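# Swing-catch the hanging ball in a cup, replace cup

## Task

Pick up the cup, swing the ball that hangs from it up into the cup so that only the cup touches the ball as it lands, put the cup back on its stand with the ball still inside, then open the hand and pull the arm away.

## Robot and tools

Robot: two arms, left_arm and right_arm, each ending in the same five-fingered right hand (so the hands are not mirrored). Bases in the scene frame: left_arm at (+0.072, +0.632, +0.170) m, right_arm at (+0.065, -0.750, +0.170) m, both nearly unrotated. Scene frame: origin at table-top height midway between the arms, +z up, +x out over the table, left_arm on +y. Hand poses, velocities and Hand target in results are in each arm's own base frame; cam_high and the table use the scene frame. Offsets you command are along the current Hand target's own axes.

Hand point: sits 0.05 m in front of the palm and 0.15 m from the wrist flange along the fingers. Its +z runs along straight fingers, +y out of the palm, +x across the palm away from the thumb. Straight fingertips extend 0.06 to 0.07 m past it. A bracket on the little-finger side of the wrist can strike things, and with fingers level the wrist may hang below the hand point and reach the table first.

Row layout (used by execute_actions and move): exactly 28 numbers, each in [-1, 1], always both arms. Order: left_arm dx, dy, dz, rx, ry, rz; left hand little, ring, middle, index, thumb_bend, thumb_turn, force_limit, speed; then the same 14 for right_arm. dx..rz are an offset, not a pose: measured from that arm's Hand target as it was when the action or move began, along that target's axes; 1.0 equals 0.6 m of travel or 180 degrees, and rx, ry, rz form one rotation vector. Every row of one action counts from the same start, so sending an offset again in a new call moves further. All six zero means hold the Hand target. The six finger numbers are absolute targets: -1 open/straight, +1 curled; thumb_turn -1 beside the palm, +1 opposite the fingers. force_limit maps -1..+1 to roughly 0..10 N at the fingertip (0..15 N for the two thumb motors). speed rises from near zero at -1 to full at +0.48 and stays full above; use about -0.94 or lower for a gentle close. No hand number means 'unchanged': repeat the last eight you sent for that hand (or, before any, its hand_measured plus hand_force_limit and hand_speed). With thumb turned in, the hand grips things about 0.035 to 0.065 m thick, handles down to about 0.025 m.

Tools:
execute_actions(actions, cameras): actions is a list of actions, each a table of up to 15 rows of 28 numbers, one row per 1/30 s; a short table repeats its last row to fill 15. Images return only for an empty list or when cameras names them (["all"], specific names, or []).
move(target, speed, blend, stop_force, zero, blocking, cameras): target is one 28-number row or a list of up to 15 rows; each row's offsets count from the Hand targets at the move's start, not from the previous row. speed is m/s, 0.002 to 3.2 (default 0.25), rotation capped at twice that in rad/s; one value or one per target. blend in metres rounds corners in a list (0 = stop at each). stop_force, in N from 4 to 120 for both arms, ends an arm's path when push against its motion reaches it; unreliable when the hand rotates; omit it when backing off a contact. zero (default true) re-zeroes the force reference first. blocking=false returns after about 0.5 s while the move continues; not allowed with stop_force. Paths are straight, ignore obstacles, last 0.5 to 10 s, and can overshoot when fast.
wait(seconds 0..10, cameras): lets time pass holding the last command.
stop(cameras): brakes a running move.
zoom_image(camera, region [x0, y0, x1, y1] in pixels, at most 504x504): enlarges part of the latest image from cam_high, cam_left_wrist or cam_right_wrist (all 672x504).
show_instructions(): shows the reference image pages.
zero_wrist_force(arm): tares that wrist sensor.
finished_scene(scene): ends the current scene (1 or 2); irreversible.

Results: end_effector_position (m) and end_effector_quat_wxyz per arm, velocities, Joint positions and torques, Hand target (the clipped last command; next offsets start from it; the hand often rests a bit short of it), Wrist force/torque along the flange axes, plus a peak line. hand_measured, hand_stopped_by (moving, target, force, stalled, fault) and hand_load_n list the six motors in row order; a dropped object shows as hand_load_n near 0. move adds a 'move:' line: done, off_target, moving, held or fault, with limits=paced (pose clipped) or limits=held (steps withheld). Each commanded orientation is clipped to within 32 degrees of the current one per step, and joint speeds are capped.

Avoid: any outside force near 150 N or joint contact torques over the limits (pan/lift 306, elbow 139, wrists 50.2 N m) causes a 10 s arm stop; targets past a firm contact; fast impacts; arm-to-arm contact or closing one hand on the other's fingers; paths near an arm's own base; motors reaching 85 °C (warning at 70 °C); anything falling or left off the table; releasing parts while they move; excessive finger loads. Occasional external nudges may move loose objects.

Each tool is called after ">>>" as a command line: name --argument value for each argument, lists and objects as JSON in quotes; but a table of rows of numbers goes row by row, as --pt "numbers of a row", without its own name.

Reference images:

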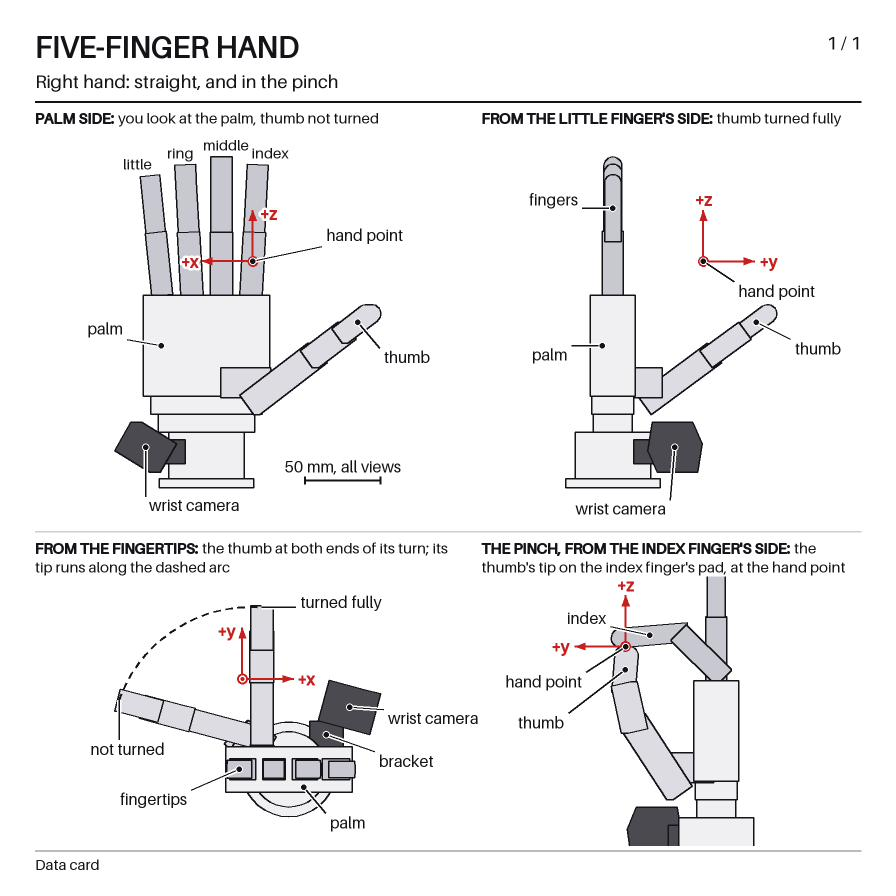

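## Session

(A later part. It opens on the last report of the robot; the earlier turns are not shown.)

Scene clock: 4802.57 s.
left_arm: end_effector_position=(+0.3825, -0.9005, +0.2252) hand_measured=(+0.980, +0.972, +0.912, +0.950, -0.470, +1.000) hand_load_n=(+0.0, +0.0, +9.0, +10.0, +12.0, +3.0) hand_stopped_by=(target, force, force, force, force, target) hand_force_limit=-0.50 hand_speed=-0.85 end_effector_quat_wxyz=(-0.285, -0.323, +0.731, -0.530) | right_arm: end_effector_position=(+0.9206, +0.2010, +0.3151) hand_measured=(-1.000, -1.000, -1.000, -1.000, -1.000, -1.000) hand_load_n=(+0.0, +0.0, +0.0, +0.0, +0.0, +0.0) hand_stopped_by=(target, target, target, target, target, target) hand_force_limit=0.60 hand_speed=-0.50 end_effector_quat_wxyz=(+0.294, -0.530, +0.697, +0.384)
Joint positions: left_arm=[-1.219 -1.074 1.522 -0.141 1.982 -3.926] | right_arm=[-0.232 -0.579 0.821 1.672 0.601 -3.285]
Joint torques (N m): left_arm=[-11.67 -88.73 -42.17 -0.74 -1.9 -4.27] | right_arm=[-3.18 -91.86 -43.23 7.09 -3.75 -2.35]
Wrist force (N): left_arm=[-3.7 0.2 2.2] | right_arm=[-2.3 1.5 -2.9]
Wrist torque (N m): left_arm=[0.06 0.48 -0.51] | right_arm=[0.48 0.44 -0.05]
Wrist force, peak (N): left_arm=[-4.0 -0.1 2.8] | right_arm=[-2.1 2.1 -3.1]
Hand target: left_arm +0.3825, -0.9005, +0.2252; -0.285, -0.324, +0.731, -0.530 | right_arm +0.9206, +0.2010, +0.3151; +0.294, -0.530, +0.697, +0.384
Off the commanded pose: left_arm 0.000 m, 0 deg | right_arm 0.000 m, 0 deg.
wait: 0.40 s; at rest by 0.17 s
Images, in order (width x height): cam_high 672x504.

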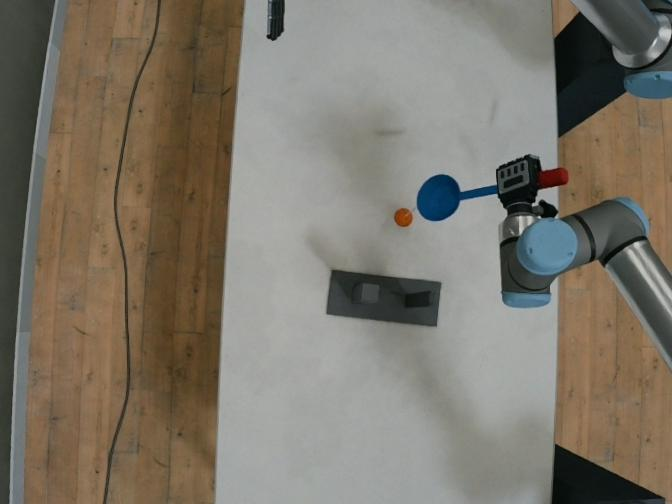

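>>> move --pt "0.2717 -0.2113 -0.0990 0 0 0 0.98 0.98 0.97 0.97 0.89 1 -0.5 -0.85 0 0 0 0 0 0 -1 -1 -1 -1 -1 -1 0.6 -0.5" --pt "0.2324 -0.2598 -0.1036 0 0 0 0.98 0.98 0.97 0.97 0.89 1 -0.5 -0.85 0 0 0 0 0 0 -1 -1 -1 -1 -1 -1 0.6 -0.5" --speed '[0.06,0.015]'

>>> wait --seconds 10

>>> wait --seconds 10

>>> wait --seconds 10

>>> wait --seconds 10

>>> wait --seconds 10 --cameras '["cam_high"]'

>>> zoom_image --camera "cam_high" --region '[340, 130, 500, 250]'

>>> wait --seconds 0.43 --cameras '["cam_high"]'

>>> zoom_image --camera "cam_high" --region '[340, 130, 500, 250]'

>>> wait --seconds 0.2 --cameras '["cam_high"]'

>>> zoom_image --camera "cam_high" --region '[340, 130, 500, 250]'

Scene clock: 4846.07 s.
left_arm: end_effector_position=(+0.4203, -0.9006, +0.4401) hand_measured=(+0.980, +0.972, +0.912, +0.950, -0.470, +1.000) hand_load_n=(+0.0, +0.5, +9.0, +10.5, +11.5, +3.0) hand_stopped_by=(target, force, force, force, force, target) hand_force_limit=-0.50 hand_speed=-0.85 end_effector_quat_wxyz=(-0.285, -0.323, +0.731, -0.530) | right_arm: end_effector_position=(+0.9206, +0.2010, +0.3151) hand_measured=(-1.000, -1.000, -1.000, -1.000, -1.000, -1.000) hand_load_n=(+0.0, +0.0, +0.0, +0.0, +0.0, +0.0) hand_stopped_by=(target, target, target, target, target, target) hand_force_limit=0.60 hand_speed=-0.50 end_effector_quat_wxyz=(+0.294, -0.530, +0.697, +0.384)
Joint positions: left_arm=[-1.174 -1.132 1.217 0.228 2.025 -3.911] | right_arm=[-0.232 -0.579 0.821 1.672 0.601 -3.285]
Joint torques (N m): left_arm=[-6.39 -87.46 -39.09 0.29 -1.53 2.96] | right_arm=[-2.32 -94.28 -43.3 7.03 -4.13 -2.16]
Wrist force (N): left_arm=[-3.5 0.4 2.4] | right_arm=[-2.1 1.6 -2.6]
Wrist torque (N m): left_arm=[0.05 0.45 -0.67] | right_arm=[0.47 0.38 -0.03]
Wrist force, peak (N): left_arm=[-4.9 1.0 2.3] | right_arm=[-2.5 1.9 -3.4]
Hand target: left_arm +0.4201, -0.9006, +0.4401; -0.285, -0.324, +0.731, -0.530 | right_arm +0.9206, +0.2010, +0.3151; +0.294, -0.530, +0.697, +0.384
Off the commanded pose: left_arm 0.000 m, 0 deg | right_arm 0.000 m, 0 deg.
move: done

Scene clock: 4856.07 s.
left_arm: end_effector_position=(+0.4201, -0.9006, +0.4401) hand_measured=(+0.980, +0.972, +0.912, +0.950, -0.470, +1.000) hand_load_n=(+0.0, +0.0, +9.0, +10.0, +11.5, +2.5) hand_stopped_by=(target, force, force, force, force, target) hand_force_limit=-0.50 hand_speed=-0.85 end_effector_quat_wxyz=(-0.285, -0.324, +0.731, -0.530) | right_arm: end_effector_position=(+0.9206, +0.2010, +0.3151) hand_measured=(-1.000, -1.000, -1.000, -1.000, -1.000, -1.000) hand_load_n=(+0.0, +0.0, +0.0, +0.0, -0.5, +0.0) hand_stopped_by=(target, target, target, target, target, target) hand_force_limit=0.60 hand_speed=-0.50 end_effector_quat_wxyz=(+0.294, -0.530, +0.697, +0.384)
Joint positions: left_arm=[-1.174 -1.132 1.217 0.228 2.024 -3.911] | right_arm=[-0.232 -0.579 0.821 1.672 0.601 -3.285]
Joint torques (N m): left_arm=[-11.36 -100.5 -31.35 -1.13 -1.56 -3.52] | right_arm=[-2.17 -92.66 -42.5 7.07 -3.83 -2.38]
Wrist force (N): left_arm=[-3.6 0.1 2.2] | right_arm=[-1.7 1.7 -3.1]
Wrist torque (N m): left_arm=[0.02 0.47 -0.67] | right_arm=[0.51 0.36 -0.01]
Wrist force, peak (N): left_arm=[-3.8 -0.1 2.9] | right_arm=[-2.9 2.2 -2.8]
Hand target: left_arm +0.4201, -0.9006, +0.4401; -0.285, -0.324, +0.731, -0.530 | right_arm +0.9206, +0.2010, +0.3151; +0.294, -0.530, +0.697, +0.384
Off the commanded pose: left_arm 0.000 m, 0 deg | right_arm 0.000 m, 0 deg.
wait: 10.00 s; at rest by 0.17 s

Scene clock: 4866.07 s.
left_arm: end_effector_position=(+0.4201, -0.9006, +0.4401) hand_measured=(+0.980, +0.972, +0.912, +0.950, -0.470, +1.000) hand_load_n=(+0.0, +0.0, +9.0, +10.0, +11.5, +2.5) hand_stopped_by=(target, force, force, force, force, target) hand_force_limit=-0.50 hand_speed=-0.85 end_effector_quat_wxyz=(-0.285, -0.324, +0.731, -0.530) | right_arm: end_effector_position=(+0.9206, +0.2010, +0.3151) hand_measured=(-1.000, -1.000, -1.000, -1.000, -1.000, -1.000) hand_load_n=(+0.0, +0.0, +0.0, +0.0, +0.0, +0.0) hand_stopped_by=(target, target, target, target, target, target) hand_force_limit=0.60 hand_speed=-0.50 end_effector_quat_wxyz=(+0.294, -0.530, +0.697, +0.384)
Joint positions: left_arm=[-1.174 -1.132 1.217 0.228 2.024 -3.911] | right_arm=[-0.232 -0.579 0.821 1.672 0.601 -3.285]
Joint torques (N m): left_arm=[-11.46 -100.39 -32.15 -0.75 -1.8 -3.35] | right_arm=[-3.84 -92.2 -44.14 7.43 -3.93 -2.22]
Wrist force (N): left_arm=[-3.6 0.2 2.5] | right_arm=[-2.1 1.7 -2.5]
Wrist torque (N m): left_arm=[-0.01 0.44 -0.68] | right_arm=[0.50 0.40 -0.04]
Wrist force, peak (N): left_arm=[-4.2 0.4 2.8] | right_arm=[-2.5 2.4 -3.1]
Hand target: left_arm +0.4201, -0.9006, +0.4401; -0.285, -0.324, +0.731, -0.530 | right_arm +0.9206, +0.2010, +0.3151; +0.294, -0.530, +0.697, +0.384
Off the commanded pose: left_arm 0.000 m, 0 deg | right_arm 0.000 m, 0 deg.
wait: 10.00 s; at rest by 0.17 s

Scene clock: 4876.07 s.
left_arm: end_effector_position=(+0.4201, -0.9006, +0.4401) hand_measured=(+0.980, +0.972, +0.912, +0.950, -0.470, +1.000) hand_load_n=(+0.0, +0.0, +9.0, +10.5, +11.5, +2.5) hand_stopped_by=(target, force, force, force, force, target) hand_force_limit=-0.50 hand_speed=-0.85 end_effector_quat_wxyz=(-0.285, -0.324, +0.731, -0.530) | right_arm: end_effector_position=(+0.9206, +0.2010, +0.3151) hand_measured=(-1.000, -1.000, -1.000, -1.000, -1.000, -1.000) hand_load_n=(+0.0, +0.0, +0.0, +0.0, +0.0, +0.0) hand_stopped_by=(target, target, target, target, target, target) hand_force_limit=0.60 hand_speed=-0.50 end_effector_quat_wxyz=(+0.294, -0.530, +0.697, +0.384)
Joint positions: left_arm=[-1.174 -1.132 1.217 0.228 2.024 -3.911] | right_arm=[-0.232 -0.579 0.821 1.672 0.601 -3.285]
Joint torques (N m): left_arm=[-10.45 -101.3 -32.51 -0.95 -1.49 -3.53] | right_arm=[-2.06 -92.75 -43.42 7.4 -4.29 -2.08]
Wrist force (N): left_arm=[-3.8 0.4 2.7] | right_arm=[-2.2 1.4 -2.7]
Wrist torque (N m): left_arm=[0.01 0.46 -0.69] | right_arm=[0.46 0.42 -0.05]
Wrist force, peak (N): left_arm=[-4.0 0.1 2.7] | right_arm=[-2.5 2.3 -3.0]
Hand target: left_arm +0.4201, -0.9006, +0.4401; -0.285, -0.324, +0.731, -0.530 | right_arm +0.9206, +0.2010, +0.3151; +0.294, -0.530, +0.697, +0.384
Off the commanded pose: left_arm 0.000 m, 0 deg | right_arm 0.000 m, 0 deg.
wait: 10.00 s; at rest by 0.17 s

Scene clock: 4886.07 s.
left_arm: end_effector_position=(+0.4201, -0.9006, +0.4401) hand_measured=(+0.980, +0.972, +0.912, +0.950, -0.470, +1.000) hand_load_n=(+0.0, +0.0, +9.0, +10.0, +11.5, +2.5) hand_stopped_by=(target, force, force, force, force, target) hand_force_limit=-0.50 hand_speed=-0.85 end_effector_quat_wxyz=(-0.285, -0.324, +0.731, -0.530) | right_arm: end_effector_position=(+0.9206, +0.2010, +0.3151) hand_measured=(-1.000, -1.000, -1.000, -1.000, -1.000, -1.000) hand_load_n=(+0.0, +0.0, +0.0, +0.0, +0.0, +0.0) hand_stopped_by=(target, target, target, target, target, target) hand_force_limit=0.60 hand_speed=-0.50 end_effector_quat_wxyz=(+0.294, -0.530, +0.697, +0.384)
Joint positions: left_arm=[-1.174 -1.132 1.217 0.228 2.024 -3.911] | right_arm=[-0.232 -0.579 0.821 1.672 0.601 -3.285]
Joint torques (N m): left_arm=[-12.98 -100.42 -32.22 -0.68 -1.26 -3.66] | right_arm=[-3.16 -93.75 -42.72 7.33 -3.5 -2.22]
Wrist force (N): left_arm=[-3.4 0.1 2.6] | right_arm=[-2.3 1.7 -2.6]
Wrist torque (N m): left_arm=[-0.02 0.41 -0.67] | right_arm=[0.49 0.42 -0.05]
Wrist force, peak (N): left_arm=[-4.1 0.3 2.7] | right_arm=[-2.0 2.7 -3.1]
Hand target: left_arm +0.4201, -0.9006, +0.4401; -0.285, -0.324, +0.731, -0.530 | right_arm +0.9206, +0.2010, +0.3151; +0.294, -0.530, +0.697, +0.384
Off the commanded pose: left_arm 0.000 m, 0 deg | right_arm 0.000 m, 0 deg.
wait: 10.00 s; at rest by 0.17 s

Scene clock: 4896.07 s.
left_arm: end_effector_position=(+0.4201, -0.9006, +0.4401) hand_measured=(+0.980, +0.972, +0.912, +0.950, -0.470, +1.000) hand_load_n=(+0.0, +0.5, +9.0, +10.0, +11.5, +2.5) hand_stopped_by=(target, force, force, force, force, target) hand_force_limit=-0.50 hand_speed=-0.85 end_effector_quat_wxyz=(-0.285, -0.324, +0.731, -0.530) | right_arm: end_effector_position=(+0.9206, +0.2010, +0.3151) hand_measured=(-1.000, -1.000, -1.000, -1.000, -1.000, -1.000) hand_load_n=(+0.5, +0.0, +0.0, +0.0, +0.0, +0.0) hand_stopped_by=(target, target, target, target, target, target) hand_force_limit=0.60 hand_speed=-0.50 end_effector_quat_wxyz=(+0.294, -0.530, +0.697, +0.384)
Joint positions: left_arm=[-1.174 -1.132 1.217 0.228 2.024 -3.911] | right_arm=[-0.232 -0.579 0.821 1.672 0.601 -3.285]
Joint torques (N m): left_arm=[-9.74 -98.38 -33.14 -1.01 -1.16 -3.22] | right_arm=[-1.82 -94.37 -43.55 7.46 -4 -2.22]
Wrist force (N): left_arm=[-3.3 0.0 1.9] | right_arm=[-2.0 2.1 -2.7]
Wrist torque (N m): left_arm=[0.02 0.44 -0.67] | right_arm=[0.57 0.37 -0.01]
Wrist force, peak (N): left_arm=[-4.2 0.6 2.6] | right_arm=[-2.3 2.1 -3.2]
Hand target: left_arm +0.4201, -0.9006, +0.4401; -0.285, -0.324, +0.731, -0.530 | right_arm +0.9206, +0.2010, +0.3151; +0.294, -0.530, +0.697, +0.384
Off the commanded pose: left_arm 0.000 m, 0 deg | right_arm 0.000 m, 0 deg.
wait: 10.00 s; at rest by 0.17 s
Images, in order (width x height): cam_high 672x504.

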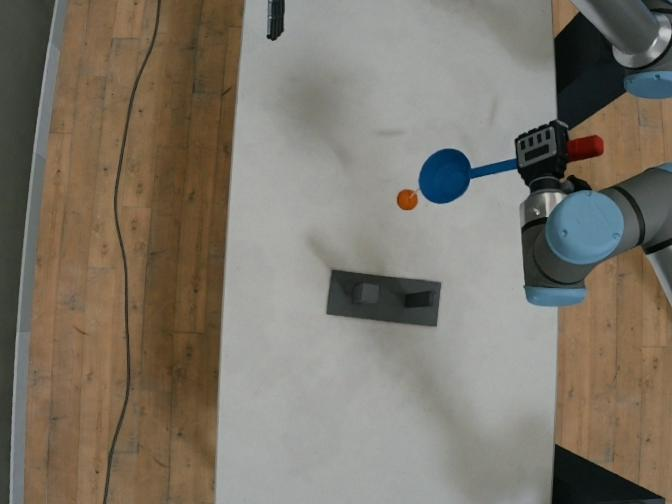

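Scaled by 3.150 from the camera's 672x504 image, which has a finer 960x720 frame.

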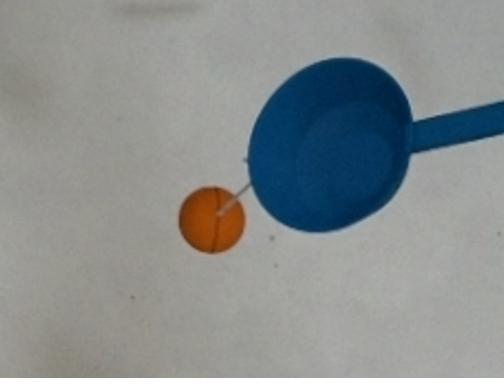

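Scene clock: 4896.50 s.
left_arm: end_effector_position=(+0.4201, -0.9006, +0.4401) hand_measured=(+0.980, +0.972, +0.912, +0.950, -0.470, +1.000) hand_load_n=(+0.0, +0.5, +9.0, +10.0, +11.5, +2.5) hand_stopped_by=(target, force, force, force, force, target) hand_force_limit=-0.50 hand_speed=-0.85 end_effector_quat_wxyz=(-0.285, -0.324, +0.731, -0.530) | right_arm: end_effector_position=(+0.9206, +0.2010, +0.3151) hand_measured=(-1.000, -1.000, -1.000, -1.000, -1.000, -1.000) hand_load_n=(+0.0, +0.0, +0.0, +0.0, +0.0, +0.0) hand_stopped_by=(target, target, target, target, target, target) hand_force_limit=0.60 hand_speed=-0.50 end_effector_quat_wxyz=(+0.294, -0.530, +0.697, +0.384)
Joint positions: left_arm=[-1.174 -1.132 1.217 0.228 2.024 -3.911] | right_arm=[-0.232 -0.579 0.821 1.672 0.601 -3.285]
Joint torques (N m): left_arm=[-11.24 -99.87 -32.36 -0.87 -1.28 -3.33] | right_arm=[-2.21 -93.01 -43.27 7.31 -3.83 -2.18]
Wrist force (N): left_arm=[-4.0 0.0 2.3] | right_arm=[-2.0 1.8 -2.8]
Wrist torque (N m): left_arm=[-0.02 0.49 -0.70] | right_arm=[0.52 0.39 -0.02]
Wrist force, peak (N): left_arm=[-3.9 0.3 2.7] | right_arm=[-2.6 2.4 -2.7]
Hand target: left_arm +0.4201, -0.9006, +0.4401; -0.285, -0.324, +0.731, -0.530 | right_arm +0.9206, +0.2010, +0.3151; +0.294, -0.530, +0.697, +0.384
Off the commanded pose: left_arm 0.000 m, 0 deg | right_arm 0.000 m, 0 deg.
wait: 0.43 s; at rest by 0.17 s
Images, in order (width x height): cam_high 672x504.

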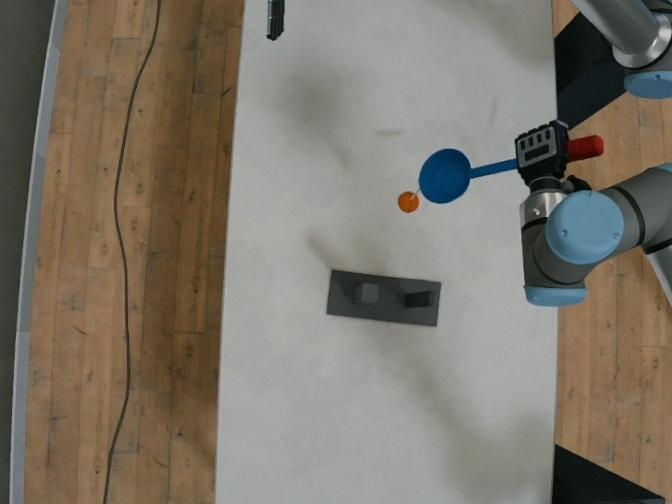

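Scaled by 3.150 from the camera's 672x504 image, which has a finer 960x720 frame.

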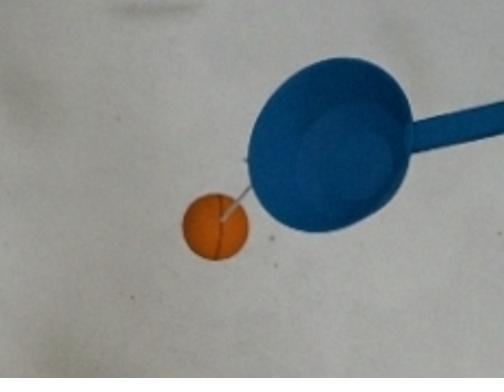

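Scene clock: 4896.70 s.
left_arm: end_effector_position=(+0.4201, -0.9006, +0.4401) hand_measured=(+0.980, +0.972, +0.912, +0.950, -0.470, +1.000) hand_load_n=(+0.0, +0.0, +9.0, +10.5, +11.5, +2.5) hand_stopped_by=(target, force, force, force, force, target) hand_force_limit=-0.50 hand_speed=-0.85 end_effector_quat_wxyz=(-0.285, -0.324, +0.731, -0.530) | right_arm: end_effector_position=(+0.9206, +0.2010, +0.3151) hand_measured=(-1.000, -1.000, -1.000, -1.000, -1.000, -1.000) hand_load_n=(+0.0, +0.5, +0.0, +0.0, +0.0, -0.5) hand_stopped_by=(target, target, target, target, target, target) hand_force_limit=0.60 hand_speed=-0.50 end_effector_quat_wxyz=(+0.294, -0.530, +0.697, +0.384)
Joint positions: left_arm=[-1.174 -1.132 1.217 0.228 2.024 -3.911] | right_arm=[-0.232 -0.579 0.821 1.672 0.601 -3.285]
Joint torques (N m): left_arm=[-11.92 -100.45 -33.12 -0.71 -0.89 -3.52] | right_arm=[-3.31 -94.81 -43.05 7.31 -3.98 -2.17]
Wrist force (N): left_arm=[-3.5 0.2 2.0] | right_arm=[-2.0 1.9 -2.4]
Wrist torque (N m): left_arm=[0.02 0.43 -0.67] | right_arm=[0.51 0.39 -0.02]
Wrist force, peak (N): left_arm=[-3.5 0.2 2.6] | right_arm=[-2.3 2.1 -2.7]
Hand target: left_arm +0.4201, -0.9006, +0.4401; -0.285, -0.324, +0.731, -0.530 | right_arm +0.9206, +0.2010, +0.3151; +0.294, -0.530, +0.697, +0.384
Off the commanded pose: left_arm 0.000 m, 0 deg | right_arm 0.000 m, 0 deg.
wait: 0.20 s; at rest by 0.17 s
Images, in order (width x height): cam_high 672x504.

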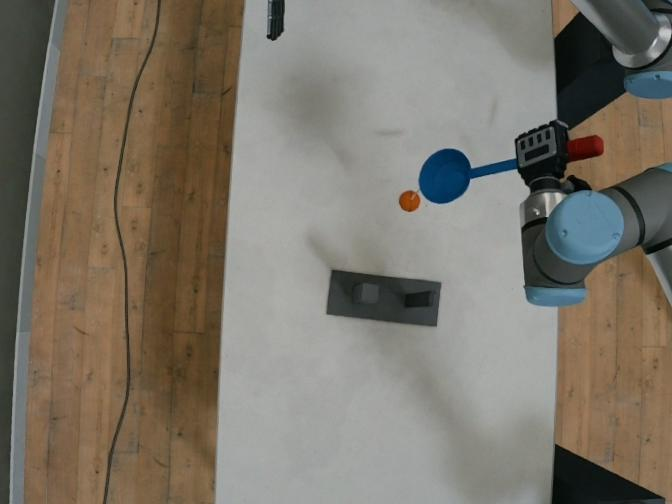

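Scaled by 3.150 from the camera's 672x504 image, which has a finer 960x720 frame.

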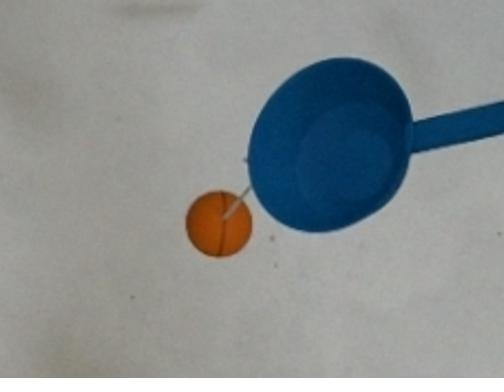

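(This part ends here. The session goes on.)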